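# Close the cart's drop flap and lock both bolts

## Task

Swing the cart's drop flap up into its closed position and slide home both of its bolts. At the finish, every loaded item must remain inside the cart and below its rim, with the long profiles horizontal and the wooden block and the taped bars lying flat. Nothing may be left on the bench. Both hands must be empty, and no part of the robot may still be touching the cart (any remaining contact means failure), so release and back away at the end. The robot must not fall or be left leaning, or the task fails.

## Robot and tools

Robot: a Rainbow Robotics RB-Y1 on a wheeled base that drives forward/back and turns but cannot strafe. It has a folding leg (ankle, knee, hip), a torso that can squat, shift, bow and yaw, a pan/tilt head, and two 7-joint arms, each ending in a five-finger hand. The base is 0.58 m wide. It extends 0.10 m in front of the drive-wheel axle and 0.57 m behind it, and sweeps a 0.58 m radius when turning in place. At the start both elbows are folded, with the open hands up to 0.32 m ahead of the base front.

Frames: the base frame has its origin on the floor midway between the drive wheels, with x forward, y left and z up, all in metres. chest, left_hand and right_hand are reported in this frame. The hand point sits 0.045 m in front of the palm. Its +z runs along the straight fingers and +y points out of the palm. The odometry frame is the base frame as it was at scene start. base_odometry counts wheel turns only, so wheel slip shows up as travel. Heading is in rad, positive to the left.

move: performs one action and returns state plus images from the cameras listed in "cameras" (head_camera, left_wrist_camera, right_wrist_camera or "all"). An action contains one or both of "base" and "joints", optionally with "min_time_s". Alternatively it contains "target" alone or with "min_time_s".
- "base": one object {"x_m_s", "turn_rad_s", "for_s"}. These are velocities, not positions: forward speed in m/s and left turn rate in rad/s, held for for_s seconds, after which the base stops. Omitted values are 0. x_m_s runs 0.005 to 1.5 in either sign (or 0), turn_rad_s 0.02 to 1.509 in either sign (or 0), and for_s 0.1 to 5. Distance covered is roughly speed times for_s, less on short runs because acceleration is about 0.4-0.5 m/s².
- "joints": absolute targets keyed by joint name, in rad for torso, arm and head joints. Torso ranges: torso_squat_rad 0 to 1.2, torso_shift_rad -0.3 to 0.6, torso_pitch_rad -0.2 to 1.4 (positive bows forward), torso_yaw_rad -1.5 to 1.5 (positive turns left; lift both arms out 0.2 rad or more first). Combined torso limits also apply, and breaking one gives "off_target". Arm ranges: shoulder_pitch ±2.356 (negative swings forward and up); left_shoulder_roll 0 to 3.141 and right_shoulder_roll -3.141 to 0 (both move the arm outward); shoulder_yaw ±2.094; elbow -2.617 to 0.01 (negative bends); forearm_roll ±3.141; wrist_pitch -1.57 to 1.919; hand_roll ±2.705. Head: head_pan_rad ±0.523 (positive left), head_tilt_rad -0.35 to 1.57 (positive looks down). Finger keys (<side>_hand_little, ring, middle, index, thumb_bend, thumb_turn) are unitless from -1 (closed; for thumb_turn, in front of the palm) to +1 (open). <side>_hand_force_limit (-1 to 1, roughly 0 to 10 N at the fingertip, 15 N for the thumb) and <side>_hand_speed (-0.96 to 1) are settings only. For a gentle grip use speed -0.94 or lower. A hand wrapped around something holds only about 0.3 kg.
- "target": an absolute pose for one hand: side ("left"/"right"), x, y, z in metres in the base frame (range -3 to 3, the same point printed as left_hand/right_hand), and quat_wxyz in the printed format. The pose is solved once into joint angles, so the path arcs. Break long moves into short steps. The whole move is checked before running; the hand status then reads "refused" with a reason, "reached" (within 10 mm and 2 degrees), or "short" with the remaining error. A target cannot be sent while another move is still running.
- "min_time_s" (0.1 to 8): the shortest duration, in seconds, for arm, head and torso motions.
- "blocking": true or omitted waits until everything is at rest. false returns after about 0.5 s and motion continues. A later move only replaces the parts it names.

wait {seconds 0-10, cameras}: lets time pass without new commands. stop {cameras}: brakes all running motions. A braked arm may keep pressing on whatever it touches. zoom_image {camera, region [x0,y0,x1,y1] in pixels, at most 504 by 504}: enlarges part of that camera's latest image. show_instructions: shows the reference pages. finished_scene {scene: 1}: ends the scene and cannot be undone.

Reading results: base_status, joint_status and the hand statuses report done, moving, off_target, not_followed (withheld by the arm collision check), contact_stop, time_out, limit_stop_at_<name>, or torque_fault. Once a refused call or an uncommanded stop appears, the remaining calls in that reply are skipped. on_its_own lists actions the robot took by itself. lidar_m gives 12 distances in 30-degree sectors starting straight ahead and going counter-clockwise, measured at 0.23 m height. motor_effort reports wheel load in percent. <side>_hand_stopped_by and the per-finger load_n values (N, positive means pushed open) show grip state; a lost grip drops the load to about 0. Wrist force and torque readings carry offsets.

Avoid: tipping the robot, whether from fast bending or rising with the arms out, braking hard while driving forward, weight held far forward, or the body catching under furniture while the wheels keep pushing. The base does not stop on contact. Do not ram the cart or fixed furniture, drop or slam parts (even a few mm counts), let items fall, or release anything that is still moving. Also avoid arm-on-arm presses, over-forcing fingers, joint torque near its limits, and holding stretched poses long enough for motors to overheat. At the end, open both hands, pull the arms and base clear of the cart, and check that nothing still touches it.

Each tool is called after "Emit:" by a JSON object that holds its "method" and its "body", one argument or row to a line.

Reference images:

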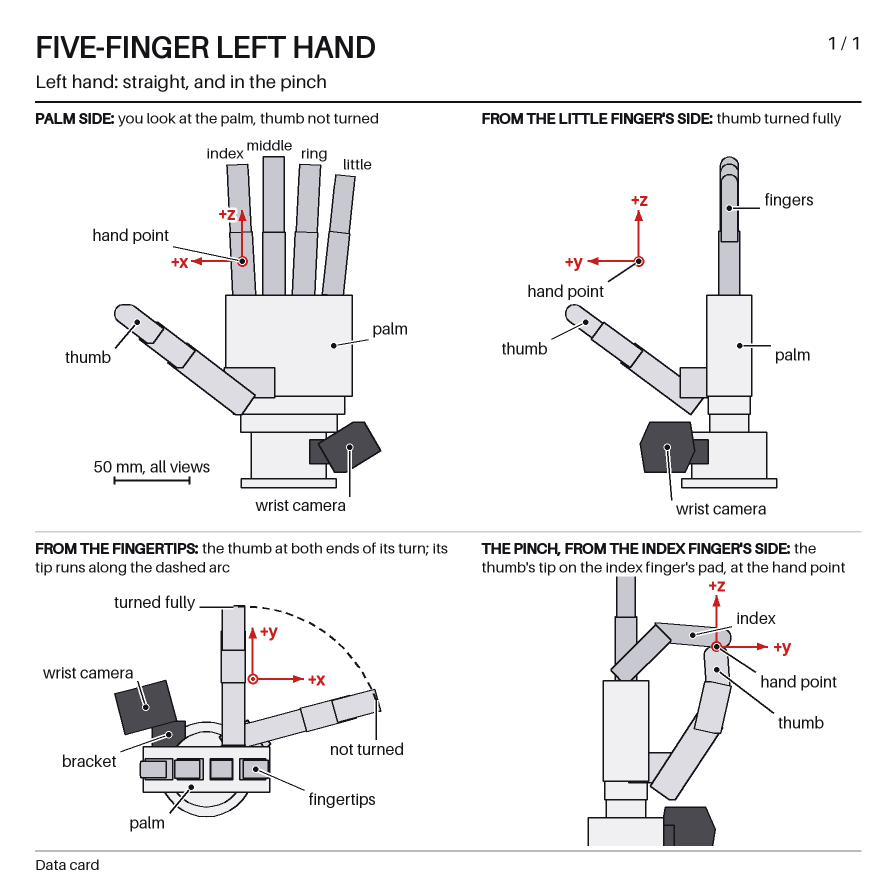

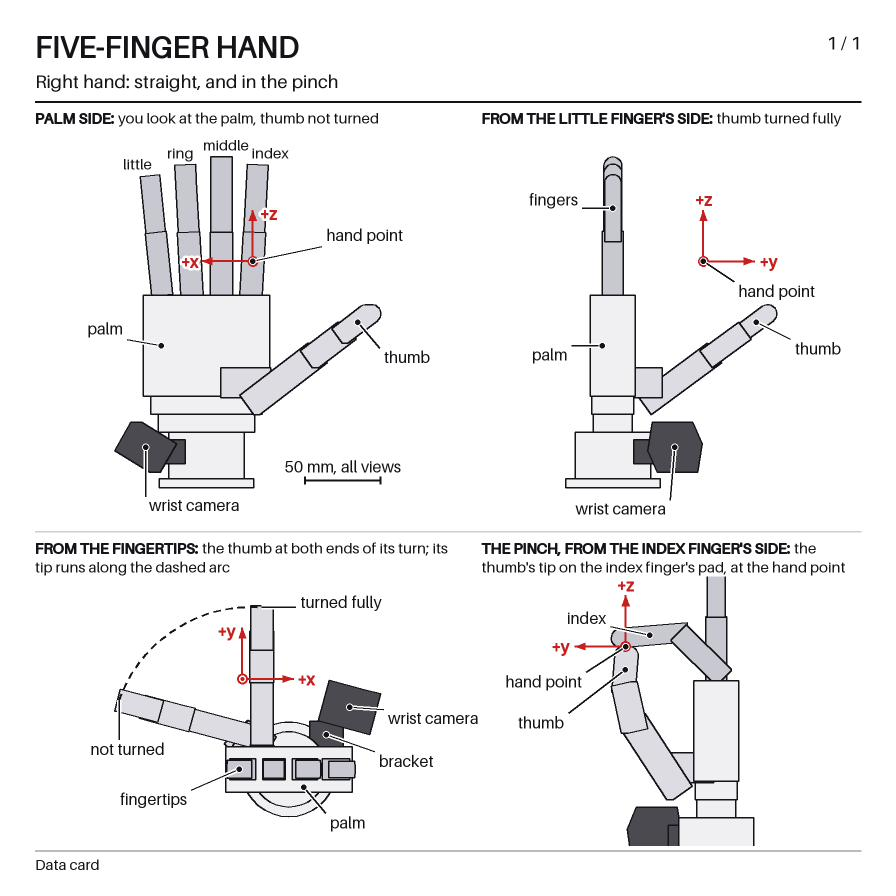

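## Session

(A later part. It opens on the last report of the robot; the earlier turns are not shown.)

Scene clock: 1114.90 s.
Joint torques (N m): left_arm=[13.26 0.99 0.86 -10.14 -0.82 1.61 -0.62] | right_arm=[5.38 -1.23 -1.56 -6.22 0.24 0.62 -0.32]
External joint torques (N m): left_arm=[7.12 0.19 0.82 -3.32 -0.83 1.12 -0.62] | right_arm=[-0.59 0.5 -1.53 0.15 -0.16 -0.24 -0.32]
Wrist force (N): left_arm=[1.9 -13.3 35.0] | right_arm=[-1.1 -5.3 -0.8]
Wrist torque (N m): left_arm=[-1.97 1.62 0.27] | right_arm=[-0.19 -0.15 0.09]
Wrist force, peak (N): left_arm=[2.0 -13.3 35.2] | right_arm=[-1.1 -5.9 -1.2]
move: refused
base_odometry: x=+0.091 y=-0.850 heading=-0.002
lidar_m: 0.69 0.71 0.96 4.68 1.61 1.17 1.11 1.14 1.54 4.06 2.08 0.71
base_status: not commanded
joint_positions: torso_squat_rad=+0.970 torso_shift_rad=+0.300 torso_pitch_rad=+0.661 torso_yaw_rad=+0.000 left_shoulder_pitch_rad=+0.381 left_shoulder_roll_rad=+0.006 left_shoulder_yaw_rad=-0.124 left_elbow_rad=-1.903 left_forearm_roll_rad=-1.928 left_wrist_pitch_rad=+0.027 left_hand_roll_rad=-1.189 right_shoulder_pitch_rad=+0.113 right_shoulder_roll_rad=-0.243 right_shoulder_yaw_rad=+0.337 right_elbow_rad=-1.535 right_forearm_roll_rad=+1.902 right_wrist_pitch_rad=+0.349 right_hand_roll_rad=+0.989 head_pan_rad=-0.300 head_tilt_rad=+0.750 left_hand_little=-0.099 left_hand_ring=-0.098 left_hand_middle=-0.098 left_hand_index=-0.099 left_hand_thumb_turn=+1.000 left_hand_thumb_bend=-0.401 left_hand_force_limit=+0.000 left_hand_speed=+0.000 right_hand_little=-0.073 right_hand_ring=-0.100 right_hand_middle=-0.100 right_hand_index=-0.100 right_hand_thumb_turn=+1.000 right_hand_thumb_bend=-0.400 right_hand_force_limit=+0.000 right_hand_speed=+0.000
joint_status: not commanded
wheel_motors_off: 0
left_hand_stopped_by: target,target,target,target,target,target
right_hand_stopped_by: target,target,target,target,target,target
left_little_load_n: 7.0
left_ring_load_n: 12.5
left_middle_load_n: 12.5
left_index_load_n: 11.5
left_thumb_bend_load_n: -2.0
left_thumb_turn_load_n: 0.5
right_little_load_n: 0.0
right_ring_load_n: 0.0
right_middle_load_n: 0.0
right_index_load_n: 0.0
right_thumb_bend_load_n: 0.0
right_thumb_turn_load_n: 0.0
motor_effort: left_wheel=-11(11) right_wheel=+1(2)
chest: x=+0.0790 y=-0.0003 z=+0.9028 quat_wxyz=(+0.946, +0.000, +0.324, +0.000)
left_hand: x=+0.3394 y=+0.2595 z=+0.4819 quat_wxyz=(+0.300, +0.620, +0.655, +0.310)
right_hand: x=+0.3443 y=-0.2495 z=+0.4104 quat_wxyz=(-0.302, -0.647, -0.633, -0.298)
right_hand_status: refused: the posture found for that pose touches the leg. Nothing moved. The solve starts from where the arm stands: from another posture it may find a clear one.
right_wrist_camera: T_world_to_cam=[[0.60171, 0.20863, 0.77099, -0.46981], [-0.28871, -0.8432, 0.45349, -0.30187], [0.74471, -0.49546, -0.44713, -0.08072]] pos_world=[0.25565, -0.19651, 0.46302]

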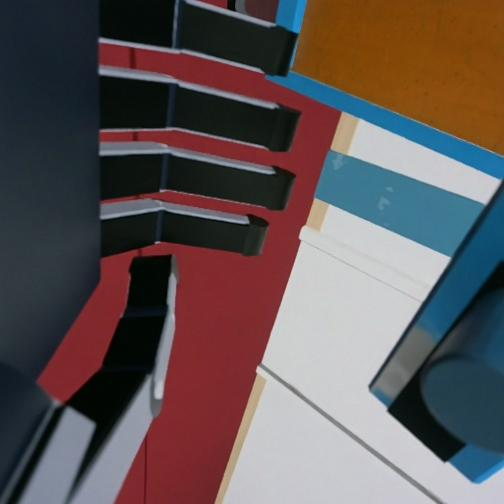

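Emit:
{"method": "move", "body": {
  "base": {"x_m_s":-0.016,"for_s":1.2},
  "joints": {"torso_squat_rad":0.92},
  "min_time_s": 1.5,
  "cameras": ["head_camera"]
}}

Scene clock: 1135.33 s.
Joint torques (N m): left_arm=[17.56 0.91 0.35 -8.06 -0.2 1.34 -0.12] | right_arm=[5.32 -1.87 -1.93 -6.49 0.26 0.64 -0.15]
External joint torques (N m): left_arm=[11.43 0.12 0.31 -1.23 -0.21 0.85 -0.12] | right_arm=[-0.66 -0.14 -1.9 -0.12 -0.14 -0.23 -0.15]
Wrist force (N): left_arm=[2.6 -10.4 41.4] | right_arm=[-0.7 -5.5 -1.1]
Wrist torque (N m): left_arm=[-1.82 1.58 0.68] | right_arm=[-0.22 -0.20 0.10]
Wrist force, peak (N): left_arm=[1.5 -3.8 48.1] | right_arm=[-0.8 -5.9 -1.0]
move: done
base_odometry: x=+0.072 y=-0.850 heading=-0.003
lidar_m: 0.71 0.73 0.98 4.63 1.60 1.14 1.09 1.13 1.51 3.97 2.10 0.73
base_status: done (sent for 1.2 of 1.2 s)
joint_positions: torso_squat_rad=+0.920 torso_shift_rad=+0.301 torso_pitch_rad=+0.661 torso_yaw_rad=+0.000 left_shoulder_pitch_rad=+0.380 left_shoulder_roll_rad=+0.006 left_shoulder_yaw_rad=-0.124 left_elbow_rad=-1.903 left_forearm_roll_rad=-1.929 left_wrist_pitch_rad=+0.027 left_hand_roll_rad=-1.189 right_shoulder_pitch_rad=+0.113 right_shoulder_roll_rad=-0.243 right_shoulder_yaw_rad=+0.337 right_elbow_rad=-1.535 right_forearm_roll_rad=+1.902 right_wrist_pitch_rad=+0.349 right_hand_roll_rad=+0.989 head_pan_rad=-0.300 head_tilt_rad=+0.750 left_hand_little=-0.099 left_hand_ring=-0.098 left_hand_middle=-0.098 left_hand_index=-0.099 left_hand_thumb_turn=+1.000 left_hand_thumb_bend=-0.400 left_hand_force_limit=+0.000 left_hand_speed=+0.000 right_hand_little=-0.073 right_hand_ring=-0.100 right_hand_middle=-0.100 right_hand_index=-0.100 right_hand_thumb_turn=+1.000 right_hand_thumb_bend=-0.400 right_hand_force_limit=+0.000 right_hand_speed=+0.000
joint_status: all done
wheel_motors_off: 0
left_hand_stopped_by: target,target,target,target,target,target
right_hand_stopped_by: target,target,target,target,target,target
left_little_load_n: 7.0
left_ring_load_n: 13.5
left_middle_load_n: 14.0
left_index_load_n: 13.0
left_thumb_bend_load_n: 0.0
left_thumb_turn_load_n: 0.0
right_little_load_n: 0.0
right_ring_load_n: 0.0
right_middle_load_n: 0.0
right_index_load_n: 0.0
right_thumb_bend_load_n: 0.0
right_thumb_turn_load_n: 0.0
motor_effort: left_wheel=-18(32) right_wheel=+1(16)
chest: x=+0.0875 y=-0.0003 z=+0.9299 quat_wxyz=(+0.946, +0.000, +0.324, +0.000)
left_hand: x=+0.3485 y=+0.2594 z=+0.5093 quat_wxyz=(+0.301, +0.620, +0.655, +0.311)
right_hand: x=+0.3527 y=-0.2495 z=+0.4374 quat_wxyz=(-0.302, -0.647, -0.633, -0.298)
head_camera: T_world_to_cam=[[-0.25721, -0.9519, 0.16653, -0.12451], [-0.9564, 0.22609, -0.18487, 0.4825], [0.13832, -0.20682, -0.96855, 0.95473]] pos_world=[0.29738, -0.03015, 1.03464]

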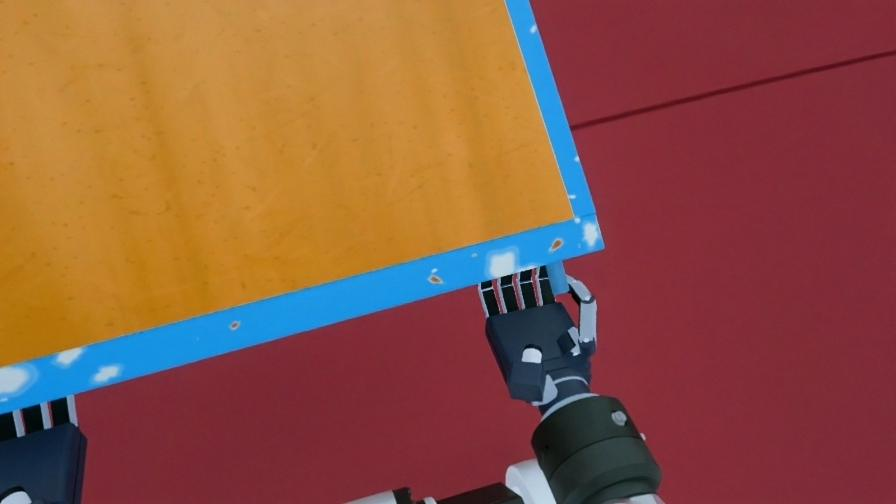

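Emit:
{"method": "move", "body": {
  "base": {"x_m_s":-0.01,"for_s":1.2},
  "joints": {"torso_squat_rad":0.87},
  "min_time_s": 1.5
}}

Emit:
{"method": "wait", "body": {
  "seconds": 0.1,
  "cameras": ["head_camera"]
}}

Scene clock: 1141.00 s.
Joint torques (N m): left_arm=[12.03 1.08 0.22 -13.59 -0.14 2.44 -0.05] | right_arm=[5.11 -1.47 -1.55 -6.54 0.28 0.54 -0.06]
External joint torques (N m): left_arm=[5.87 0.28 0.17 -6.79 -0.15 1.94 -0.05] | right_arm=[-0.87 0.26 -1.52 -0.18 -0.13 -0.33 -0.06]
Wrist force (N): left_arm=[2.4 -21.3 36.4] | right_arm=[-1.5 -5.4 -1.4]
Wrist torque (N m): left_arm=[-1.76 1.42 0.95] | right_arm=[-0.15 -0.04 0.03]
Wrist force, peak (N): left_arm=[3.1 -4.4 48.8] | right_arm=[-1.1 -6.1 -1.4]
move: done
base_odometry: x=+0.060 y=-0.850 heading=-0.004
lidar_m: 0.72 0.75 1.00 4.60 1.59 1.14 1.07 1.10 1.50 3.92 2.12 0.73
base_status: done (sent for 1.2 of 1.2 s)
joint_positions: torso_squat_rad=+0.870 torso_shift_rad=+0.301 torso_pitch_rad=+0.661 torso_yaw_rad=+0.000 left_shoulder_pitch_rad=+0.381 left_shoulder_roll_rad=+0.006 left_shoulder_yaw_rad=-0.124 left_elbow_rad=-1.902 left_forearm_roll_rad=-1.929 left_wrist_pitch_rad=+0.027 left_hand_roll_rad=-1.189 right_shoulder_pitch_rad=+0.113 right_shoulder_roll_rad=-0.243 right_shoulder_yaw_rad=+0.337 right_elbow_rad=-1.535 right_forearm_roll_rad=+1.902 right_wrist_pitch_rad=+0.349 right_hand_roll_rad=+0.989 head_pan_rad=-0.300 head_tilt_rad=+0.750 left_hand_little=-0.099 left_hand_ring=-0.098 left_hand_middle=-0.098 left_hand_index=-0.099 left_hand_thumb_turn=+1.000 left_hand_thumb_bend=-0.400 left_hand_force_limit=+0.000 left_hand_speed=+0.000 right_hand_little=-0.073 right_hand_ring=-0.100 right_hand_middle=-0.100 right_hand_index=-0.100 right_hand_thumb_turn=+1.000 right_hand_thumb_bend=-0.400 right_hand_force_limit=+0.000 right_hand_speed=+0.000
joint_status: all done
wheel_motors_off: 0
left_hand_stopped_by: target,target,target,target,target,target
right_hand_stopped_by: target,target,target,target,target,target
left_little_load_n: 6.0
left_ring_load_n: 13.0
left_middle_load_n: 13.0
left_index_load_n: 12.0
left_thumb_bend_load_n: 0.0
left_thumb_turn_load_n: 0.0
right_little_load_n: 0.0
right_ring_load_n: 0.0
right_middle_load_n: 0.0
right_index_load_n: 0.0
right_thumb_bend_load_n: 0.0
right_thumb_turn_load_n: 0.0
motor_effort: left_wheel=-15(33) right_wheel=+5(11)
chest: x=+0.0956 y=-0.0003 z=+0.9559 quat_wxyz=(+0.946, +0.000, +0.325, +0.000)
left_hand: x=+0.3554 y=+0.2595 z=+0.5344 quat_wxyz=(+0.300, +0.620, +0.655, +0.310)
right_hand: x=+0.3607 y=-0.2495 z=+0.4634 quat_wxyz=(-0.302, -0.647, -0.633, -0.298)
pictures: none

Scene clock: 1141.10 s.
Joint torques (N m): left_arm=[11.83 1.02 0.33 -13.48 -0.18 2.4 -0.04] | right_arm=[5 -2.19 -1.88 -6.46 -0.08 0.53 -0.07]
External joint torques (N m): left_arm=[5.67 0.22 0.28 -6.68 -0.19 1.91 -0.04] | right_arm=[-0.98 -0.46 -1.85 -0.1 -0.49 -0.33 -0.07]
Wrist force (N): left_arm=[2.4 -21.1 36.3] | right_arm=[-1.5 -5.3 -1.2]
Wrist torque (N m): left_arm=[-1.76 1.41 0.94] | right_arm=[-0.17 -0.05 0.07]
Wrist force, peak (N): left_arm=[2.2 -21.2 36.5] | right_arm=[-0.8 -5.7 -0.7]
base_odometry: x=+0.060 y=-0.850 heading=-0.004
lidar_m: 0.72 0.74 0.99 4.60 1.58 1.14 1.07 1.10 1.50 3.92 2.13 0.74
base_status: done (sent for 1.2 of 1.2 s)
joint_positions: torso_squat_rad=+0.870 torso_shift_rad=+0.301 torso_pitch_rad=+0.661 torso_yaw_rad=+0.000 left_shoulder_pitch_rad=+0.381 left_shoulder_roll_rad=+0.006 left_shoulder_yaw_rad=-0.124 left_elbow_rad=-1.902 left_forearm_roll_rad=-1.929 left_wrist_pitch_rad=+0.027 left_hand_roll_rad=-1.189 right_shoulder_pitch_rad=+0.113 right_shoulder_roll_rad=-0.243 right_shoulder_yaw_rad=+0.337 right_elbow_rad=-1.535 right_forearm_roll_rad=+1.902 right_wrist_pitch_rad=+0.349 right_hand_roll_rad=+0.989 head_pan_rad=-0.300 head_tilt_rad=+0.750 left_hand_little=-0.099 left_hand_ring=-0.098 left_hand_middle=-0.098 left_hand_index=-0.099 left_hand_thumb_turn=+1.000 left_hand_thumb_bend=-0.400 left_hand_force_limit=+0.000 left_hand_speed=+0.000 right_hand_little=-0.073 right_hand_ring=-0.100 right_hand_middle=-0.100 right_hand_index=-0.100 right_hand_thumb_turn=+1.000 right_hand_thumb_bend=-0.400 right_hand_force_limit=+0.000 right_hand_speed=+0.000
joint_status: all done
wheel_motors_off: 0
left_hand_stopped_by: target,target,target,target,target,target
right_hand_stopped_by: target,target,target,target,target,target
left_little_load_n: 6.0
left_ring_load_n: 13.0
left_middle_load_n: 13.0
left_index_load_n: 12.0
left_thumb_bend_load_n: 0.0
left_thumb_turn_load_n: 0.0
right_little_load_n: 0.0
right_ring_load_n: 0.0
right_middle_load_n: 0.0
right_index_load_n: 0.0
right_thumb_bend_load_n: 0.0
right_thumb_turn_load_n: 0.0
motor_effort: left_wheel=-14(33) right_wheel=+3(11)
chest: x=+0.0956 y=-0.0003 z=+0.9559 quat_wxyz=(+0.946, +0.000, +0.325, +0.000)
left_hand: x=+0.3554 y=+0.2595 z=+0.5344 quat_wxyz=(+0.300, +0.620, +0.655, +0.310)
right_hand: x=+0.3607 y=-0.2495 z=+0.4634 quat_wxyz=(-0.302, -0.647, -0.633, -0.298)
wait: 0.10 s; no rest
head_camera: T_world_to_cam=[[-0.25719, -0.95189, 0.16659, -0.1268], [-0.95644, 0.2261, -0.18467, 0.49496], [0.13812, -0.20683, -0.96858, 0.97886]] pos_world=[0.30558, -0.03015, 1.06064]

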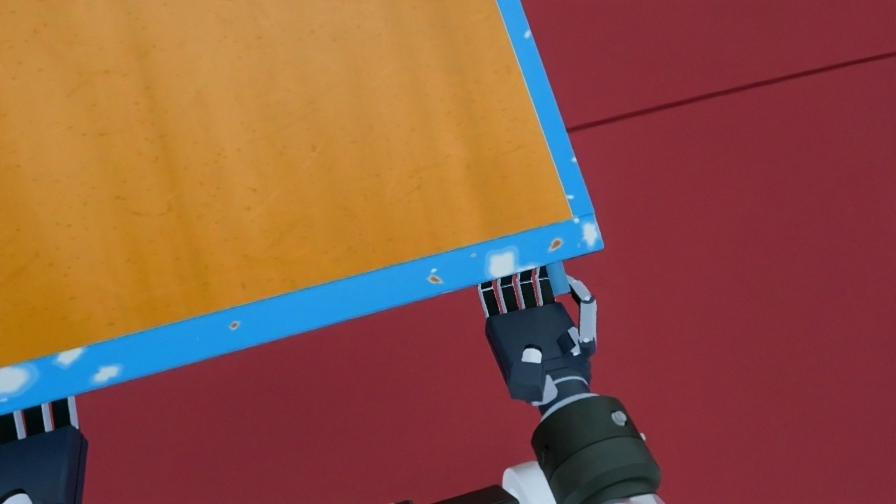

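Emit:
{"method": "move", "body": {
  "target": {"side":"right","x":0.365,"y":-0.16,"z":0.470,"quat_wxyz":[-0.302,-0.647,-0.633,-0.298]},
  "min_time_s": 2,
  "cameras": ["head_camera"]
}}

Scene clock: 1160.73 s.
Joint torques (N m): left_arm=[11.91 1.15 0.35 -13.47 -0.21 2.48 -0.11] | right_arm=[5.11 -1.96 -1.74 -6.45 0.32 0.63 -0.23]
External joint torques (N m): left_arm=[5.75 0.35 0.3 -6.67 -0.22 1.98 -0.11] | right_arm=[-0.87 -0.23 -1.71 -0.09 -0.08 -0.24 -0.22]
Wrist force (N): left_arm=[2.5 -21.2 36.2] | right_arm=[-1.3 -5.2 -1.0]
Wrist torque (N m): left_arm=[-1.73 1.41 0.95] | right_arm=[-0.18 -0.08 0.07]
Wrist force, peak (N): left_arm=[2.5 -21.4 36.5] | right_arm=[-1.4 -6.0 -1.0]
move: refused
base_odometry: x=+0.060 y=-0.850 heading=-0.004
lidar_m: 0.72 0.75 0.99 4.60 1.58 1.13 1.07 1.11 1.50 3.93 2.12 0.74
base_status: not commanded
joint_positions: torso_squat_rad=+0.870 torso_shift_rad=+0.301 torso_pitch_rad=+0.661 torso_yaw_rad=+0.000 left_shoulder_pitch_rad=+0.381 left_shoulder_roll_rad=+0.006 left_shoulder_yaw_rad=-0.124 left_elbow_rad=-1.902 left_forearm_roll_rad=-1.929 left_wrist_pitch_rad=+0.027 left_hand_roll_rad=-1.189 right_shoulder_pitch_rad=+0.113 right_shoulder_roll_rad=-0.243 right_shoulder_yaw_rad=+0.337 right_elbow_rad=-1.535 right_forearm_roll_rad=+1.902 right_wrist_pitch_rad=+0.349 right_hand_roll_rad=+0.989 head_pan_rad=-0.300 head_tilt_rad=+0.750 left_hand_little=-0.099 left_hand_ring=-0.098 left_hand_middle=-0.098 left_hand_index=-0.099 left_hand_thumb_turn=+1.000 left_hand_thumb_bend=-0.400 left_hand_force_limit=+0.000 left_hand_speed=+0.000 right_hand_little=-0.073 right_hand_ring=-0.100 right_hand_middle=-0.100 right_hand_index=-0.100 right_hand_thumb_turn=+1.000 right_hand_thumb_bend=-0.400 right_hand_force_limit=+0.000 right_hand_speed=+0.000
joint_status: not commanded
wheel_motors_off: 0
left_hand_stopped_by: target,target,target,target,target,target
right_hand_stopped_by: target,target,target,target,target,target
left_little_load_n: 6.5
left_ring_load_n: 13.0
left_middle_load_n: 13.0
left_index_load_n: 12.0
left_thumb_bend_load_n: 0.0
left_thumb_turn_load_n: 0.0
right_little_load_n: 0.0
right_ring_load_n: 0.0
right_middle_load_n: 0.5
right_index_load_n: 0.0
right_thumb_bend_load_n: 0.0
right_thumb_turn_load_n: 0.0
motor_effort: left_wheel=-14(15) right_wheel=+3(4)
chest: x=+0.0956 y=-0.0003 z=+0.9559 quat_wxyz=(+0.946, +0.000, +0.325, +0.000)
left_hand: x=+0.3554 y=+0.2595 z=+0.5344 quat_wxyz=(+0.300, +0.620, +0.655, +0.310)
right_hand: x=+0.3607 y=-0.2495 z=+0.4634 quat_wxyz=(-0.302, -0.647, -0.633, -0.298)
right_hand_status: refused: the posture found for that pose stands 3.9 mm from the leg (limit 20 mm). Nothing moved. The solve starts from where the arm stands: from another posture it may find a clear one.
head_camera: T_world_to_cam=[[-0.25719, -0.95189, 0.16659, -0.1268], [-0.95644, 0.2261, -0.18467, 0.49496], [0.13812, -0.20683, -0.96858, 0.97886]] pos_world=[0.30558, -0.03015, 1.06064]

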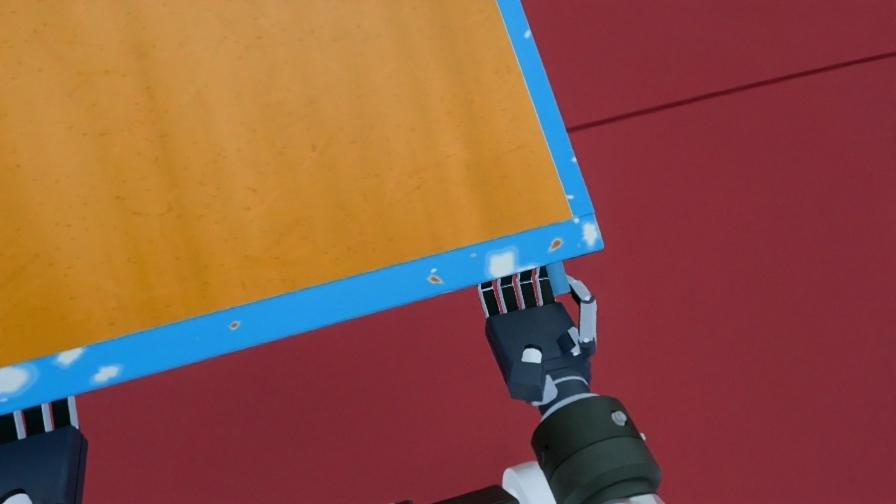

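Emit:
{"method": "move", "body": {
  "target": {"side":"right","x":0.363,"y":-0.230,"z":0.4734,"quat_wxyz":[-0.302,-0.647,-0.633,-0.298]},
  "min_time_s": 2,
  "cameras": ["head_camera"]
}}

Emit:
{"method": "zoom_image", "body": {
  "camera": "head_camera",
  "region": [440, 200, 660, 420]
}}

Scene clock: 1167.10 s.
Joint torques (N m): left_arm=[12.06 1.19 0.4 -13.48 -0.25 2.4 -0.12] | right_arm=[7.88 -0.3 -1.5 -7.21 0.23 0.4 0.06]
External joint torques (N m): left_arm=[5.89 0.39 0.35 -6.68 -0.26 1.91 -0.12] | right_arm=[1.97 0.5 -1.99 -0.51 -0.16 -0.31 0.06]
Wrist force (N): left_arm=[2.5 -21.0 36.2] | right_arm=[-1.7 -5.5 -0.7]
Wrist torque (N m): left_arm=[-1.75 1.41 0.95] | right_arm=[-0.19 -0.05 0.02]
Wrist force, peak (N): left_arm=[2.5 -21.2 36.6] | right_arm=[-1.5 -5.9 -1.4]
move: done
base_odometry: x=+0.060 y=-0.850 heading=-0.004
lidar_m: 0.72 0.74 1.01 4.61 1.58 1.13 1.07 1.11 1.51 3.91 2.13 0.74
base_status: not commanded
joint_positions: torso_squat_rad=+0.870 torso_shift_rad=+0.301 torso_pitch_rad=+0.661 torso_yaw_rad=+0.000 left_shoulder_pitch_rad=+0.381 left_shoulder_roll_rad=+0.006 left_shoulder_yaw_rad=-0.124 left_elbow_rad=-1.902 left_forearm_roll_rad=-1.929 left_wrist_pitch_rad=+0.027 left_hand_roll_rad=-1.189 right_shoulder_pitch_rad=+0.146 right_shoulder_roll_rad=-0.167 right_shoulder_yaw_rad=+0.318 right_elbow_rad=-1.589 right_forearm_roll_rad=+1.880 right_wrist_pitch_rad=+0.311 right_hand_roll_rad=+1.100 head_pan_rad=-0.300 head_tilt_rad=+0.750 left_hand_little=-0.099 left_hand_ring=-0.098 left_hand_middle=-0.098 left_hand_index=-0.099 left_hand_thumb_turn=+1.000 left_hand_thumb_bend=-0.400 left_hand_force_limit=+0.000 left_hand_speed=+0.000 right_hand_little=-0.073 right_hand_ring=-0.100 right_hand_middle=-0.100 right_hand_index=-0.100 right_hand_thumb_turn=+1.000 right_hand_thumb_bend=-0.400 right_hand_force_limit=+0.000 right_hand_speed=+0.000
joint_status: all done
wheel_motors_off: 0
left_hand_stopped_by: target,target,target,target,target,target
right_hand_stopped_by: target,target,target,target,target,target
left_little_load_n: 6.0
left_ring_load_n: 13.0
left_middle_load_n: 13.0
left_index_load_n: 12.0
left_thumb_bend_load_n: 0.0
left_thumb_turn_load_n: 0.0
right_little_load_n: 0.0
right_ring_load_n: 0.0
right_middle_load_n: 0.0
right_index_load_n: 0.0
right_thumb_bend_load_n: 0.0
right_thumb_turn_load_n: 0.0
motor_effort: left_wheel=-14(15) right_wheel=+4(5)
chest: x=+0.0956 y=-0.0003 z=+0.9559 quat_wxyz=(+0.946, +0.000, +0.325, +0.000)
left_hand: x=+0.3554 y=+0.2595 z=+0.5344 quat_wxyz=(+0.300, +0.620, +0.655, +0.310)
right_hand: x=+0.3632 y=-0.2298 z=+0.4735 quat_wxyz=(-0.302, -0.647, -0.633, -0.299)
right_hand_status: reached (checked arc that bows 1 mm and turns the hand up to 0 deg, planned for 2.0 s): 0 mm and 0.1 deg off.
head_camera: T_world_to_cam=[[-0.25719, -0.95189, 0.16659, -0.1268], [-0.95644, 0.2261, -0.18467, 0.49496], [0.13812, -0.20683, -0.96858, 0.97886]] pos_world=[0.30558, -0.03015, 1.06064]

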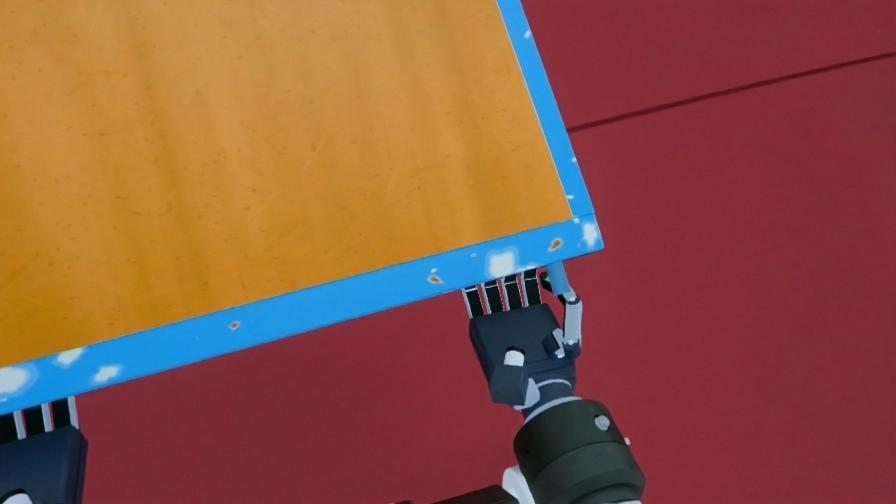

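Scaled by 2.291 from the camera's image (finer frame: 1280x720).

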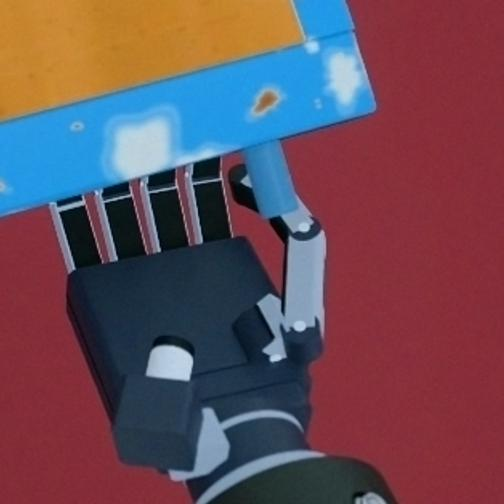

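Emit:
{"method": "move", "body": {
  "joints": {"right_hand_thumb_bend":1.0}
}}

Emit:
{"method": "move", "body": {
  "target": {"side":"right","x":0.361,"y":-0.230,"z":0.505,"quat_wxyz":[-0.302,-0.647,-0.633,-0.298]},
  "min_time_s": 2,
  "cameras": ["head_camera"]
}}

Emit:
{"method": "zoom_image", "body": {
  "camera": "head_camera",
  "region": [440, 200, 660, 420]
}}

Scene clock: 1172.53 s.
Joint torques (N m): left_arm=[12 1.22 0.53 -13.5 -0.17 2.54 -0.04] | right_arm=[8.58 -0.09 -1.69 -7.14 0.05 0.47 0.1]
External joint torques (N m): left_arm=[5.84 0.42 0.48 -6.7 -0.18 2.05 -0.04] | right_arm=[2.67 0.72 -2.18 -0.45 -0.34 -0.24 0.1]
Wrist force (N): left_arm=[2.3 -20.9 36.2] | right_arm=[-1.2 -5.8 -1.1]
Wrist torque (N m): left_arm=[-1.71 1.42 0.93] | right_arm=[-0.23 -0.10 0.06]
Wrist force, peak (N): left_arm=[2.3 -21.3 36.5] | right_arm=[-1.8 -5.9 -0.9]
move: done
base_odometry: x=+0.060 y=-0.850 heading=-0.004
lidar_m: 0.72 0.74 0.99 4.61 1.58 1.14 1.07 1.11 1.51 3.92 2.13 0.74
base_status: not commanded
joint_positions: torso_squat_rad=+0.870 torso_shift_rad=+0.301 torso_pitch_rad=+0.661 torso_yaw_rad=+0.000 left_shoulder_pitch_rad=+0.381 left_shoulder_roll_rad=+0.006 left_shoulder_yaw_rad=-0.124 left_elbow_rad=-1.902 left_forearm_roll_rad=-1.929 left_wrist_pitch_rad=+0.027 left_hand_roll_rad=-1.189 right_shoulder_pitch_rad=+0.146 right_shoulder_roll_rad=-0.167 right_shoulder_yaw_rad=+0.318 right_elbow_rad=-1.589 right_forearm_roll_rad=+1.880 right_wrist_pitch_rad=+0.311 right_hand_roll_rad=+1.100 head_pan_rad=-0.300 head_tilt_rad=+0.750 left_hand_little=-0.099 left_hand_ring=-0.098 left_hand_middle=-0.098 left_hand_index=-0.099 left_hand_thumb_turn=+1.000 left_hand_thumb_bend=-0.400 left_hand_force_limit=+0.000 left_hand_speed=+0.000 right_hand_little=-0.073 right_hand_ring=-0.100 right_hand_middle=-0.100 right_hand_index=-0.100 right_hand_thumb_turn=+1.000 right_hand_thumb_bend=+1.000 right_hand_force_limit=+0.000 right_hand_speed=+0.000
joint_status: all done
wheel_motors_off: 0
left_hand_stopped_by: target,target,target,target,target,target
right_hand_stopped_by: target,target,target,target,target,target
left_little_load_n: 6.0
left_ring_load_n: 13.0
left_middle_load_n: 13.0
left_index_load_n: 12.0
left_thumb_bend_load_n: 0.0
left_thumb_turn_load_n: 0.0
right_little_load_n: 0.0
right_ring_load_n: 0.0
right_middle_load_n: 0.5
right_index_load_n: 0.0
right_thumb_bend_load_n: 0.0
right_thumb_turn_load_n: 0.0
motor_effort: left_wheel=-15(15) right_wheel=+4(6)
chest: x=+0.0956 y=-0.0003 z=+0.9559 quat_wxyz=(+0.946, +0.000, +0.325, +0.000)
left_hand: x=+0.3554 y=+0.2595 z=+0.5344 quat_wxyz=(+0.300, +0.620, +0.655, +0.310)
right_hand: x=+0.3632 y=-0.2298 z=+0.4735 quat_wxyz=(-0.302, -0.647, -0.633, -0.299)
pictures: none

Scene clock: 1174.87 s.
Joint torques (N m): left_arm=[11.74 1.2 0.33 -13.52 -0.11 2.39 -0.03] | right_arm=[8.96 -1.43 -1.59 -8.07 -0.12 0.09 -0.01]
External joint torques (N m): left_arm=[5.58 0.4 0.28 -6.72 -0.12 1.9 -0.03] | right_arm=[2.35 -0.69 -2.15 -0.87 -0.4 -0.4 -0.01]
Wrist force (N): left_arm=[2.1 -21.1 36.1] | right_arm=[-1.1 -5.3 -1.8]
Wrist torque (N m): left_arm=[-1.74 1.42 0.94] | right_arm=[-0.13 -0.14 0.07]
Wrist force, peak (N): left_arm=[2.3 -21.2 36.4] | right_arm=[-1.0 -5.9 -1.4]
move: done
base_odometry: x=+0.060 y=-0.850 heading=-0.004
lidar_m: 0.72 0.74 0.99 4.60 1.58 1.14 1.07 1.11 1.49 3.91 2.13 0.74
base_status: not commanded
joint_positions: torso_squat_rad=+0.870 torso_shift_rad=+0.301 torso_pitch_rad=+0.661 torso_yaw_rad=+0.000 left_shoulder_pitch_rad=+0.381 left_shoulder_roll_rad=+0.006 left_shoulder_yaw_rad=-0.124 left_elbow_rad=-1.902 left_forearm_roll_rad=-1.929 left_wrist_pitch_rad=+0.027 left_hand_roll_rad=-1.189 right_shoulder_pitch_rad=+0.258 right_shoulder_roll_rad=-0.114 right_shoulder_yaw_rad=+0.268 right_elbow_rad=-1.753 right_forearm_roll_rad=+1.816 right_wrist_pitch_rad=+0.216 right_hand_roll_rad=+1.248 head_pan_rad=-0.300 head_tilt_rad=+0.750 left_hand_little=-0.099 left_hand_ring=-0.098 left_hand_middle=-0.098 left_hand_index=-0.099 left_hand_thumb_turn=+1.000 left_hand_thumb_bend=-0.400 left_hand_force_limit=+0.000 left_hand_speed=+0.000 right_hand_little=-0.073 right_hand_ring=-0.100 right_hand_middle=-0.100 right_hand_index=-0.100 right_hand_thumb_turn=+1.000 right_hand_thumb_bend=+1.000 right_hand_force_limit=+0.000 right_hand_speed=+0.000
joint_status: all done
wheel_motors_off: 0
left_hand_stopped_by: target,target,target,target,target,target
right_hand_stopped_by: target,target,target,target,target,target
left_little_load_n: 6.5
left_ring_load_n: 13.0
left_middle_load_n: 13.0
left_index_load_n: 11.5
left_thumb_bend_load_n: 0.0
left_thumb_turn_load_n: 0.0
right_little_load_n: 0.0
right_ring_load_n: 0.0
right_middle_load_n: 0.0
right_index_load_n: 0.0
right_thumb_bend_load_n: -0.5
right_thumb_turn_load_n: 0.0
motor_effort: left_wheel=-14(15) right_wheel=+3(5)
chest: x=+0.0956 y=-0.0003 z=+0.9559 quat_wxyz=(+0.946, +0.000, +0.325, +0.000)
left_hand: x=+0.3554 y=+0.2595 z=+0.5344 quat_wxyz=(+0.300, +0.620, +0.655, +0.310)
right_hand: x=+0.3613 y=-0.2301 z=+0.5056 quat_wxyz=(-0.306, -0.645, -0.632, -0.303)
right_hand_status: reached (checked arc that bows 4 mm and turns the hand up to 1 deg, planned for 2.0 s): 1 mm and 0.8 deg off.
head_camera: T_world_to_cam=[[-0.25719, -0.95189, 0.16659, -0.1268], [-0.95644, 0.2261, -0.18467, 0.49496], [0.13812, -0.20683, -0.96858, 0.97886]] pos_world=[0.30558, -0.03015, 1.06064]

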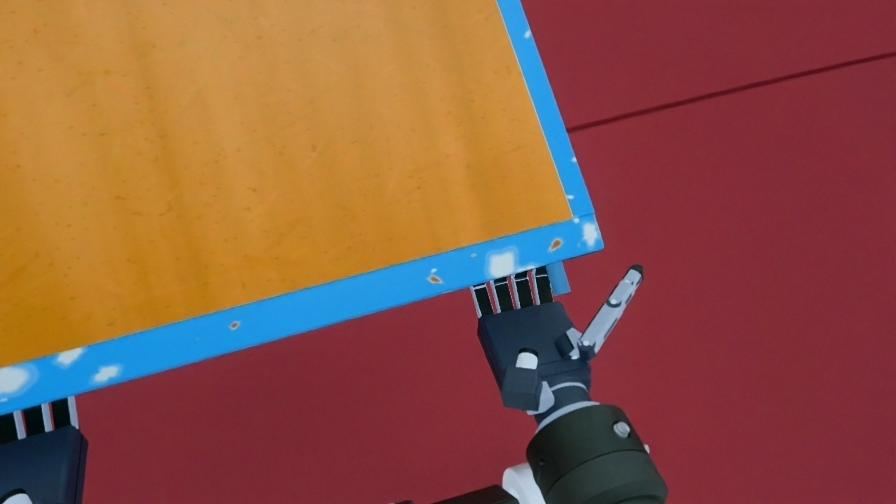

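Scaled by 2.291 from the camera's image (finer frame: 1280x720).

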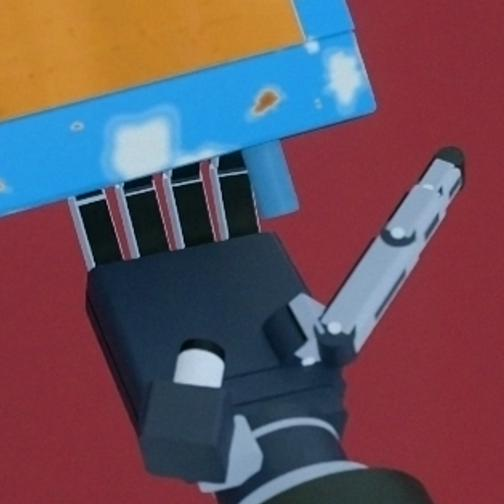

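Emit:
{"method": "move", "body": {
  "target": {"side":"right","x":0.359,"y":-0.212,"z":0.518,"quat_wxyz":[-0.302,-0.647,-0.633,-0.298]},
  "min_time_s": 1.5
}}

Emit:
{"method": "move", "body": {
  "target": {"side":"right","x":0.357,"y":-0.212,"z":0.531,"quat_wxyz":[-0.302,-0.647,-0.633,-0.298]},
  "min_time_s": 1.5,
  "cameras": ["head_camera"]
}}

Emit:
{"method": "zoom_image", "body": {
  "camera": "head_camera",
  "region": [440, 200, 660, 420]
}}

Scene clock: 1180.23 s.
Joint torques (N m): left_arm=[11.78 1.36 0.16 -13.53 -0.12 2.42 -0.04] | right_arm=[8.49 0.32 -0.7 -7.67 -0.17 0.03 0.22]
External joint torques (N m): left_arm=[5.62 0.56 0.11 -6.73 -0.13 1.93 -0.04] | right_arm=[1.87 0.26 -1.86 -0.34 -0.37 -0.23 0.21]
Wrist force (N): left_arm=[2.2 -20.7 35.9] | right_arm=[-1.5 -5.4 -1.3]
Wrist torque (N m): left_arm=[-1.73 1.40 0.95] | right_arm=[-0.17 -0.08 0.04]
Wrist force, peak (N): left_arm=[2.1 -20.9 36.4] | right_arm=[-1.3 -5.9 -1.1]
move: done
base_odometry: x=+0.060 y=-0.850 heading=-0.004
lidar_m: 0.72 0.75 1.00 4.60 1.58 1.14 1.07 1.10 1.51 3.92 2.13 0.74
base_status: not commanded
joint_positions: torso_squat_rad=+0.870 torso_shift_rad=+0.301 torso_pitch_rad=+0.661 torso_yaw_rad=+0.000 left_shoulder_pitch_rad=+0.381 left_shoulder_roll_rad=+0.006 left_shoulder_yaw_rad=-0.124 left_elbow_rad=-1.902 left_forearm_roll_rad=-1.929 left_wrist_pitch_rad=+0.027 left_hand_roll_rad=-1.189 right_shoulder_pitch_rad=+0.321 right_shoulder_roll_rad=-0.005 right_shoulder_yaw_rad=+0.250 right_elbow_rad=-1.818 right_forearm_roll_rad=+1.788 right_wrist_pitch_rad=+0.149 right_hand_roll_rad=+1.387 head_pan_rad=-0.300 head_tilt_rad=+0.750 left_hand_little=-0.099 left_hand_ring=-0.098 left_hand_middle=-0.098 left_hand_index=-0.099 left_hand_thumb_turn=+1.000 left_hand_thumb_bend=-0.400 left_hand_force_limit=+0.000 left_hand_speed=+0.000 right_hand_little=-0.073 right_hand_ring=-0.100 right_hand_middle=-0.100 right_hand_index=-0.100 right_hand_thumb_turn=+1.000 right_hand_thumb_bend=+1.000 right_hand_force_limit=+0.000 right_hand_speed=+0.000
joint_status: all done
wheel_motors_off: 0
left_hand_stopped_by: target,target,target,target,target,target
right_hand_stopped_by: target,target,target,target,target,target
left_little_load_n: 6.5
left_ring_load_n: 13.0
left_middle_load_n: 13.0
left_index_load_n: 12.0
left_thumb_bend_load_n: 0.0
left_thumb_turn_load_n: 0.0
right_little_load_n: 0.0
right_ring_load_n: 0.0
right_middle_load_n: 0.0
right_index_load_n: 0.0
right_thumb_bend_load_n: 0.0
right_thumb_turn_load_n: 0.0
motor_effort: left_wheel=-15(15) right_wheel=+4(5)
chest: x=+0.0956 y=-0.0003 z=+0.9559 quat_wxyz=(+0.946, +0.000, +0.325, +0.000)
left_hand: x=+0.3554 y=+0.2595 z=+0.5344 quat_wxyz=(+0.300, +0.620, +0.655, +0.310)
right_hand: x=+0.3592 y=-0.2119 z=+0.5183 quat_wxyz=(-0.304, -0.646, -0.632, -0.301)
right_hand_status: reached (checked arc that bows 1 mm and turns the hand up to 0 deg, planned for 1.5 s): 0 mm and 0.5 deg off.
pictures: none

Scene clock: 1182.07 s.
Joint torques (N m): left_arm=[10.39 1.19 0.17 -10.74 -0.21 1.94 -0.08] | right_arm=[3.73 0.59 1.76 -17.21 0.51 1.11 0.04]
External joint torques (N m): left_arm=[4.23 0.38 0.12 -3.93 -0.22 1.44 -0.08] | right_arm=[-3.17 0.68 0.59 -9.79 0.33 0.93 0.03]
Wrist force (N): left_arm=[1.2 -14.6 16.7] | right_arm=[0.4 -22.4 10.2]
Wrist torque (N m): left_arm=[-1.73 0.83 0.75] | right_arm=[0.04 -0.32 -0.33]
Wrist force, peak (N): left_arm=[2.3 -21.1 35.9] | right_arm=[0.4 -22.7 10.5]
move: done
base_odometry: x=+0.060 y=-0.850 heading=-0.004
lidar_m: 0.72 0.74 0.99 4.60 1.57 1.14 1.07 1.11 1.50 3.92 2.13 0.74
base_status: not commanded
joint_positions: torso_squat_rad=+0.870 torso_shift_rad=+0.301 torso_pitch_rad=+0.661 torso_yaw_rad=+0.000 left_shoulder_pitch_rad=+0.382 left_shoulder_roll_rad=+0.006 left_shoulder_yaw_rad=-0.124 left_elbow_rad=-1.903 left_forearm_roll_rad=-1.929 left_wrist_pitch_rad=+0.027 left_hand_roll_rad=-1.189 right_shoulder_pitch_rad=+0.360 right_shoulder_roll_rad=+0.000 right_shoulder_yaw_rad=+0.255 right_elbow_rad=-1.867 right_forearm_roll_rad=+1.747 right_wrist_pitch_rad=+0.135 right_hand_roll_rad=+1.441 head_pan_rad=-0.300 head_tilt_rad=+0.750 left_hand_little=-0.100 left_hand_ring=-0.098 left_hand_middle=-0.099 left_hand_index=-0.099 left_hand_thumb_turn=+1.000 left_hand_thumb_bend=-0.400 left_hand_force_limit=+0.000 left_hand_speed=+0.000 right_hand_little=-0.073 right_hand_ring=-0.100 right_hand_middle=-0.098 right_hand_index=-0.100 right_hand_thumb_turn=+1.000 right_hand_thumb_bend=+1.000 right_hand_force_limit=+0.000 right_hand_speed=+0.000
joint_status: all done
wheel_motors_off: 0
left_hand_stopped_by: target,target,target,target,target,target
right_hand_stopped_by: target,target,target,target,target,target
left_little_load_n: 1.5
left_ring_load_n: 7.5
left_middle_load_n: 7.0
left_index_load_n: 6.0
left_thumb_bend_load_n: 0.0
left_thumb_turn_load_n: 0.0
right_little_load_n: 0.0
right_ring_load_n: 1.5
right_middle_load_n: 18.5
right_index_load_n: 2.0
right_thumb_bend_load_n: 0.0
right_thumb_turn_load_n: 0.0
motor_effort: left_wheel=-14(15) right_wheel=+3(5)
chest: x=+0.0956 y=-0.0003 z=+0.9559 quat_wxyz=(+0.946, +0.000, +0.325, +0.000)
left_hand: x=+0.3555 y=+0.2597 z=+0.5347 quat_wxyz=(+0.300, +0.620, +0.655, +0.310)
right_hand: x=+0.3564 y=-0.2122 z=+0.5293 quat_wxyz=(-0.306, -0.645, -0.632, -0.303)
right_hand_status: reached (checked arc that bows 1 mm and turns the hand up to 1 deg, planned for 1.5 s): 2 mm and 0.7 deg off.
head_camera: T_world_to_cam=[[-0.25705, -0.95196, 0.16641, -0.12665], [-0.95648, 0.226, -0.18459, 0.49488], [0.13812, -0.20662, -0.96862, 0.97892]] pos_world=[0.30558, -0.03015, 1.06063]

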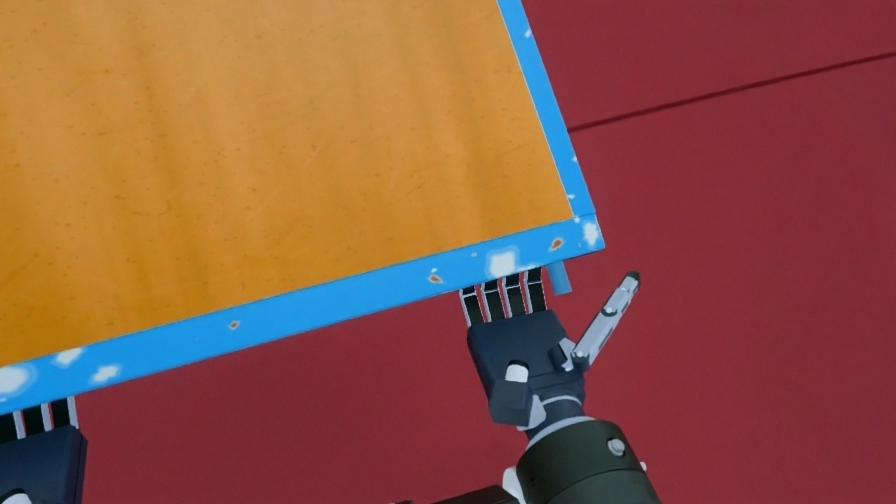

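Scaled by 2.291 from the camera's image (finer frame: 1280x720).

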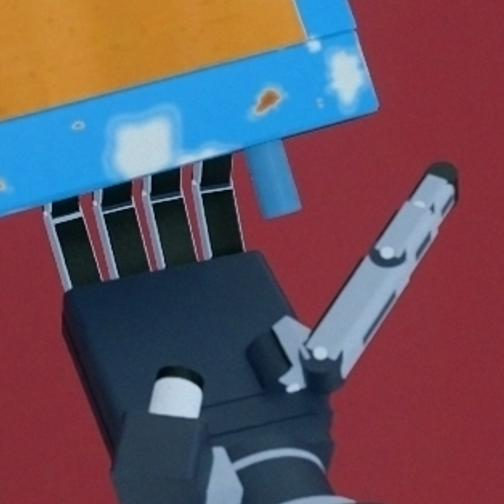

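Emit:
{"method": "move", "body": {
  "base": {"x_m_s":-0.0105,"for_s":1.2},
  "joints": {"torso_squat_rad":0.82,"right_hand_middle":-0.06},
  "min_time_s": 1.5
}}

Scene clock: 1188.97 s.
Joint torques (N m): left_arm=[11.61 1.03 0.41 -10.48 -0.11 1.65 -0.03] | right_arm=[3.65 0.14 2.16 -14.89 0.71 1.28 0.31]
External joint torques (N m): left_arm=[5.44 0.22 0.35 -3.68 -0.11 1.15 -0.03] | right_arm=[-3.26 0.23 0.99 -7.47 0.53 1.1 0.3]
Wrist force (N): left_arm=[1.8 -15.7 24.1] | right_arm=[1.4 -19.7 3.7]
Wrist torque (N m): left_arm=[-1.78 1.10 0.75] | right_arm=[-0.04 -0.23 -0.29]
Wrist force, peak (N): left_arm=[2.6 -10.5 32.3] | right_arm=[0.3 -22.5 10.9]
move: done
base_odometry: x=+0.048 y=-0.850 heading=-0.005
lidar_m: 0.73 0.76 1.01 4.56 1.57 1.12 1.06 1.10 1.48 3.87 2.16 0.76
base_status: done (sent for 1.2 of 1.2 s)
joint_positions: torso_squat_rad=+0.820 torso_shift_rad=+0.301 torso_pitch_rad=+0.661 torso_yaw_rad=+0.000 left_shoulder_pitch_rad=+0.381 left_shoulder_roll_rad=+0.006 left_shoulder_yaw_rad=-0.124 left_elbow_rad=-1.903 left_forearm_roll_rad=-1.929 left_wrist_pitch_rad=+0.027 left_hand_roll_rad=-1.189 right_shoulder_pitch_rad=+0.360 right_shoulder_roll_rad=+0.000 right_shoulder_yaw_rad=+0.255 right_elbow_rad=-1.867 right_forearm_roll_rad=+1.747 right_wrist_pitch_rad=+0.135 right_hand_roll_rad=+1.441 head_pan_rad=-0.300 head_tilt_rad=+0.750 left_hand_little=-0.100 left_hand_ring=-0.098 left_hand_middle=-0.099 left_hand_index=-0.099 left_hand_thumb_turn=+1.000 left_hand_thumb_bend=-0.400 left_hand_force_limit=+0.000 left_hand_speed=+0.000 right_hand_little=-0.073 right_hand_ring=-0.100 right_hand_middle=-0.059 right_hand_index=-0.100 right_hand_thumb_turn=+1.000 right_hand_thumb_bend=+1.000 right_hand_force_limit=+0.000 right_hand_speed=+0.000
joint_status: all done
wheel_motors_off: 0
left_hand_stopped_by: target,target,target,target,target,target
right_hand_stopped_by: target,target,force,target,target,target
left_little_load_n: 3.0
left_ring_load_n: 10.0
left_middle_load_n: 9.5
left_index_load_n: 8.5
left_thumb_bend_load_n: 0.0
left_thumb_turn_load_n: 0.0
right_little_load_n: 0.0
right_ring_load_n: 2.0
right_middle_load_n: 7.5
right_index_load_n: 2.0
right_thumb_bend_load_n: 0.0
right_thumb_turn_load_n: 0.0
motor_effort: left_wheel=-12(25) right_wheel=+4(6)
chest: x=+0.1034 y=-0.0004 z=+0.9809 quat_wxyz=(+0.946, +0.000, +0.325, +0.000)
left_hand: x=+0.3634 y=+0.2597 z=+0.5598 quat_wxyz=(+0.300, +0.620, +0.655, +0.310)
right_hand: x=+0.3643 y=-0.2122 z=+0.5545 quat_wxyz=(-0.306, -0.645, -0.632, -0.303)
pictures: none

Emit:
{"method": "move", "body": {
  "base": {"x_m_s":-0.008,"for_s":2.4},
  "joints": {"torso_squat_rad":0.72},
  "min_time_s": 2.6
}}

Scene clock: 1195.33 s.
Joint torques (N m): left_arm=[15.09 1.18 0.09 -9.51 -0.16 1.42 -0.04] | right_arm=[4.78 -0.03 0.77 -10.8 0.4 0.78 0.16]
External joint torques (N m): left_arm=[8.94 0.38 0.04 -2.7 -0.17 0.93 -0.05] | right_arm=[-2.12 0.06 -0.41 -3.37 0.21 0.6 0.16]
Wrist force (N): left_arm=[4.0 -12.1 38.8] | right_arm=[0.8 -11.8 5.7]
Wrist torque (N m): left_arm=[-1.78 1.46 0.72] | right_arm=[-0.10 -0.27 -0.10]
Wrist force, peak (N): left_arm=[3.6 -9.1 45.1] | right_arm=[1.7 -20.1 3.6]
move: done
base_odometry: x=+0.029 y=-0.849 heading=-0.006
lidar_m: 0.75 0.77 1.03 4.51 1.53 1.10 1.04 1.07 1.46 3.78 2.18 0.77
base_status: done (sent for 2.4 of 2.4 s)
joint_positions: torso_squat_rad=+0.720 torso_shift_rad=+0.301 torso_pitch_rad=+0.661 torso_yaw_rad=+0.000 left_shoulder_pitch_rad=+0.381 left_shoulder_roll_rad=+0.006 left_shoulder_yaw_rad=-0.124 left_elbow_rad=-1.903 left_forearm_roll_rad=-1.929 left_wrist_pitch_rad=+0.027 left_hand_roll_rad=-1.189 right_shoulder_pitch_rad=+0.360 right_shoulder_roll_rad=+0.000 right_shoulder_yaw_rad=+0.255 right_elbow_rad=-1.868 right_forearm_roll_rad=+1.747 right_wrist_pitch_rad=+0.135 right_hand_roll_rad=+1.441 head_pan_rad=-0.300 head_tilt_rad=+0.750 left_hand_little=-0.099 left_hand_ring=-0.098 left_hand_middle=-0.098 left_hand_index=-0.099 left_hand_thumb_turn=+1.000 left_hand_thumb_bend=-0.400 left_hand_force_limit=+0.000 left_hand_speed=+0.000 right_hand_little=-0.073 right_hand_ring=-0.100 right_hand_middle=-0.058 right_hand_index=-0.100 right_hand_thumb_turn=+1.000 right_hand_thumb_bend=+1.000 right_hand_force_limit=+0.000 right_hand_speed=+0.000
joint_status: all done
wheel_motors_off: 0
left_hand_stopped_by: target,target,target,target,target,target
right_hand_stopped_by: target,target,force,target,target,target
left_little_load_n: 6.0
left_ring_load_n: 13.5
left_middle_load_n: 13.5
left_index_load_n: 12.0
left_thumb_bend_load_n: 0.0
left_thumb_turn_load_n: 0.0
right_little_load_n: 0.5
right_ring_load_n: 1.5
right_middle_load_n: 10.5
right_index_load_n: 0.0
right_thumb_bend_load_n: 0.0
right_thumb_turn_load_n: 0.0
motor_effort: left_wheel=-15(27) right_wheel=+3(5)
chest: x=+0.1180 y=-0.0004 z=+1.0274 quat_wxyz=(+0.946, +0.000, +0.325, +0.000)
left_hand: x=+0.3783 y=+0.2595 z=+0.6065 quat_wxyz=(+0.300, +0.620, +0.655, +0.311)
right_hand: x=+0.3792 y=-0.2122 z=+0.6014 quat_wxyz=(-0.306, -0.644, -0.632, -0.303)
pictures: none

Emit:
{"method": "move", "body": {
  "base": {"x_m_s":-0.005,"for_s":1.4},
  "joints": {"torso_squat_rad":0.64},
  "min_time_s": 2.2,
  "cameras": ["head_camera"]
}}

Scene clock: 1201.43 s.
Joint torques (N m): left_arm=[10.33 1.07 -0.46 -12.63 -0.07 1.76 0] | right_arm=[2.92 -0.2 0.94 -14.72 0.42 1.46 0]
External joint torques (N m): left_arm=[4.16 0.26 -0.51 -5.84 -0.08 1.26 -0.01] | right_arm=[-3.99 -0.11 -0.23 -7.3 0.24 1.28 -0.01]
Wrist force (N): left_arm=[3.8 -19.6 28.2] | right_arm=[1.8 -19.4 -0.9]
Wrist torque (N m): left_arm=[-1.70 1.16 0.90] | right_arm=[0.02 -0.10 -0.30]
Wrist force, peak (N): left_arm=[4.7 -9.3 49.3] | right_arm=[1.7 -19.9 -0.6]
move: done
base_odometry: x=+0.023 y=-0.849 heading=-0.006
lidar_m: 0.76 0.78 1.04 4.50 1.52 1.09 1.03 1.08 1.46 3.76 2.20 0.78
base_status: done (sent for 1.4 of 1.4 s)
joint_positions: torso_squat_rad=+0.640 torso_shift_rad=+0.301 torso_pitch_rad=+0.661 torso_yaw_rad=+0.000 left_shoulder_pitch_rad=+0.382 left_shoulder_roll_rad=+0.006 left_shoulder_yaw_rad=-0.124 left_elbow_rad=-1.902 left_forearm_roll_rad=-1.929 left_wrist_pitch_rad=+0.027 left_hand_roll_rad=-1.189 right_shoulder_pitch_rad=+0.360 right_shoulder_roll_rad=+0.000 right_shoulder_yaw_rad=+0.255 right_elbow_rad=-1.868 right_forearm_roll_rad=+1.747 right_wrist_pitch_rad=+0.135 right_hand_roll_rad=+1.441 head_pan_rad=-0.300 head_tilt_rad=+0.750 left_hand_little=-0.099 left_hand_ring=-0.098 left_hand_middle=-0.098 left_hand_index=-0.099 left_hand_thumb_turn=+1.000 left_hand_thumb_bend=-0.400 left_hand_force_limit=+0.000 left_hand_speed=+0.000 right_hand_little=-0.073 right_hand_ring=-0.100 right_hand_middle=-0.058 right_hand_index=-0.100 right_hand_thumb_turn=+1.000 right_hand_thumb_bend=+1.000 right_hand_force_limit=+0.000 right_hand_speed=+0.000
joint_status: all done
wheel_motors_off: 0
left_hand_stopped_by: target,target,target,target,target,target
right_hand_stopped_by: target,target,force,target,target,target
left_little_load_n: 3.5
left_ring_load_n: 11.5
left_middle_load_n: 11.0
left_index_load_n: 9.0
left_thumb_bend_load_n: 0.0
left_thumb_turn_load_n: 0.0
right_little_load_n: 0.0
right_ring_load_n: 0.0
right_middle_load_n: 7.0
right_index_load_n: 0.0
right_thumb_bend_load_n: 0.0
right_thumb_turn_load_n: 0.0
motor_effort: left_wheel=-14(29) right_wheel=+4(5)
chest: x=+0.1283 y=-0.0004 z=+1.0610 quat_wxyz=(+0.946, +0.000, +0.325, +0.000)
left_hand: x=+0.3879 y=+0.2598 z=+0.6395 quat_wxyz=(+0.299, +0.620, +0.655, +0.310)
right_hand: x=+0.3891 y=-0.2123 z=+0.6345 quat_wxyz=(-0.306, -0.645, -0.632, -0.303)
head_camera: T_world_to_cam=[[-0.2571, -0.95192, 0.16657, -0.13589], [-0.95651, 0.22608, -0.18434, 0.54526], [0.13782, -0.20672, -0.96864, 1.07623]] pos_world=[0.33828, -0.03015, 1.16563]

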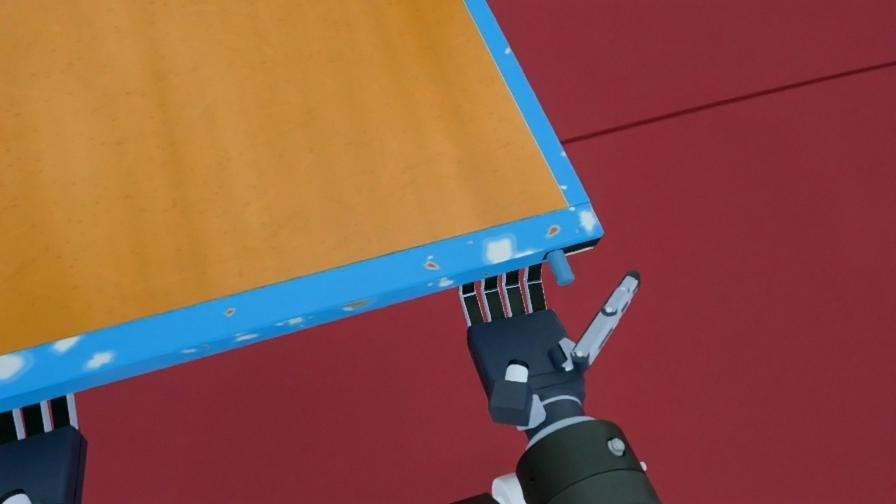

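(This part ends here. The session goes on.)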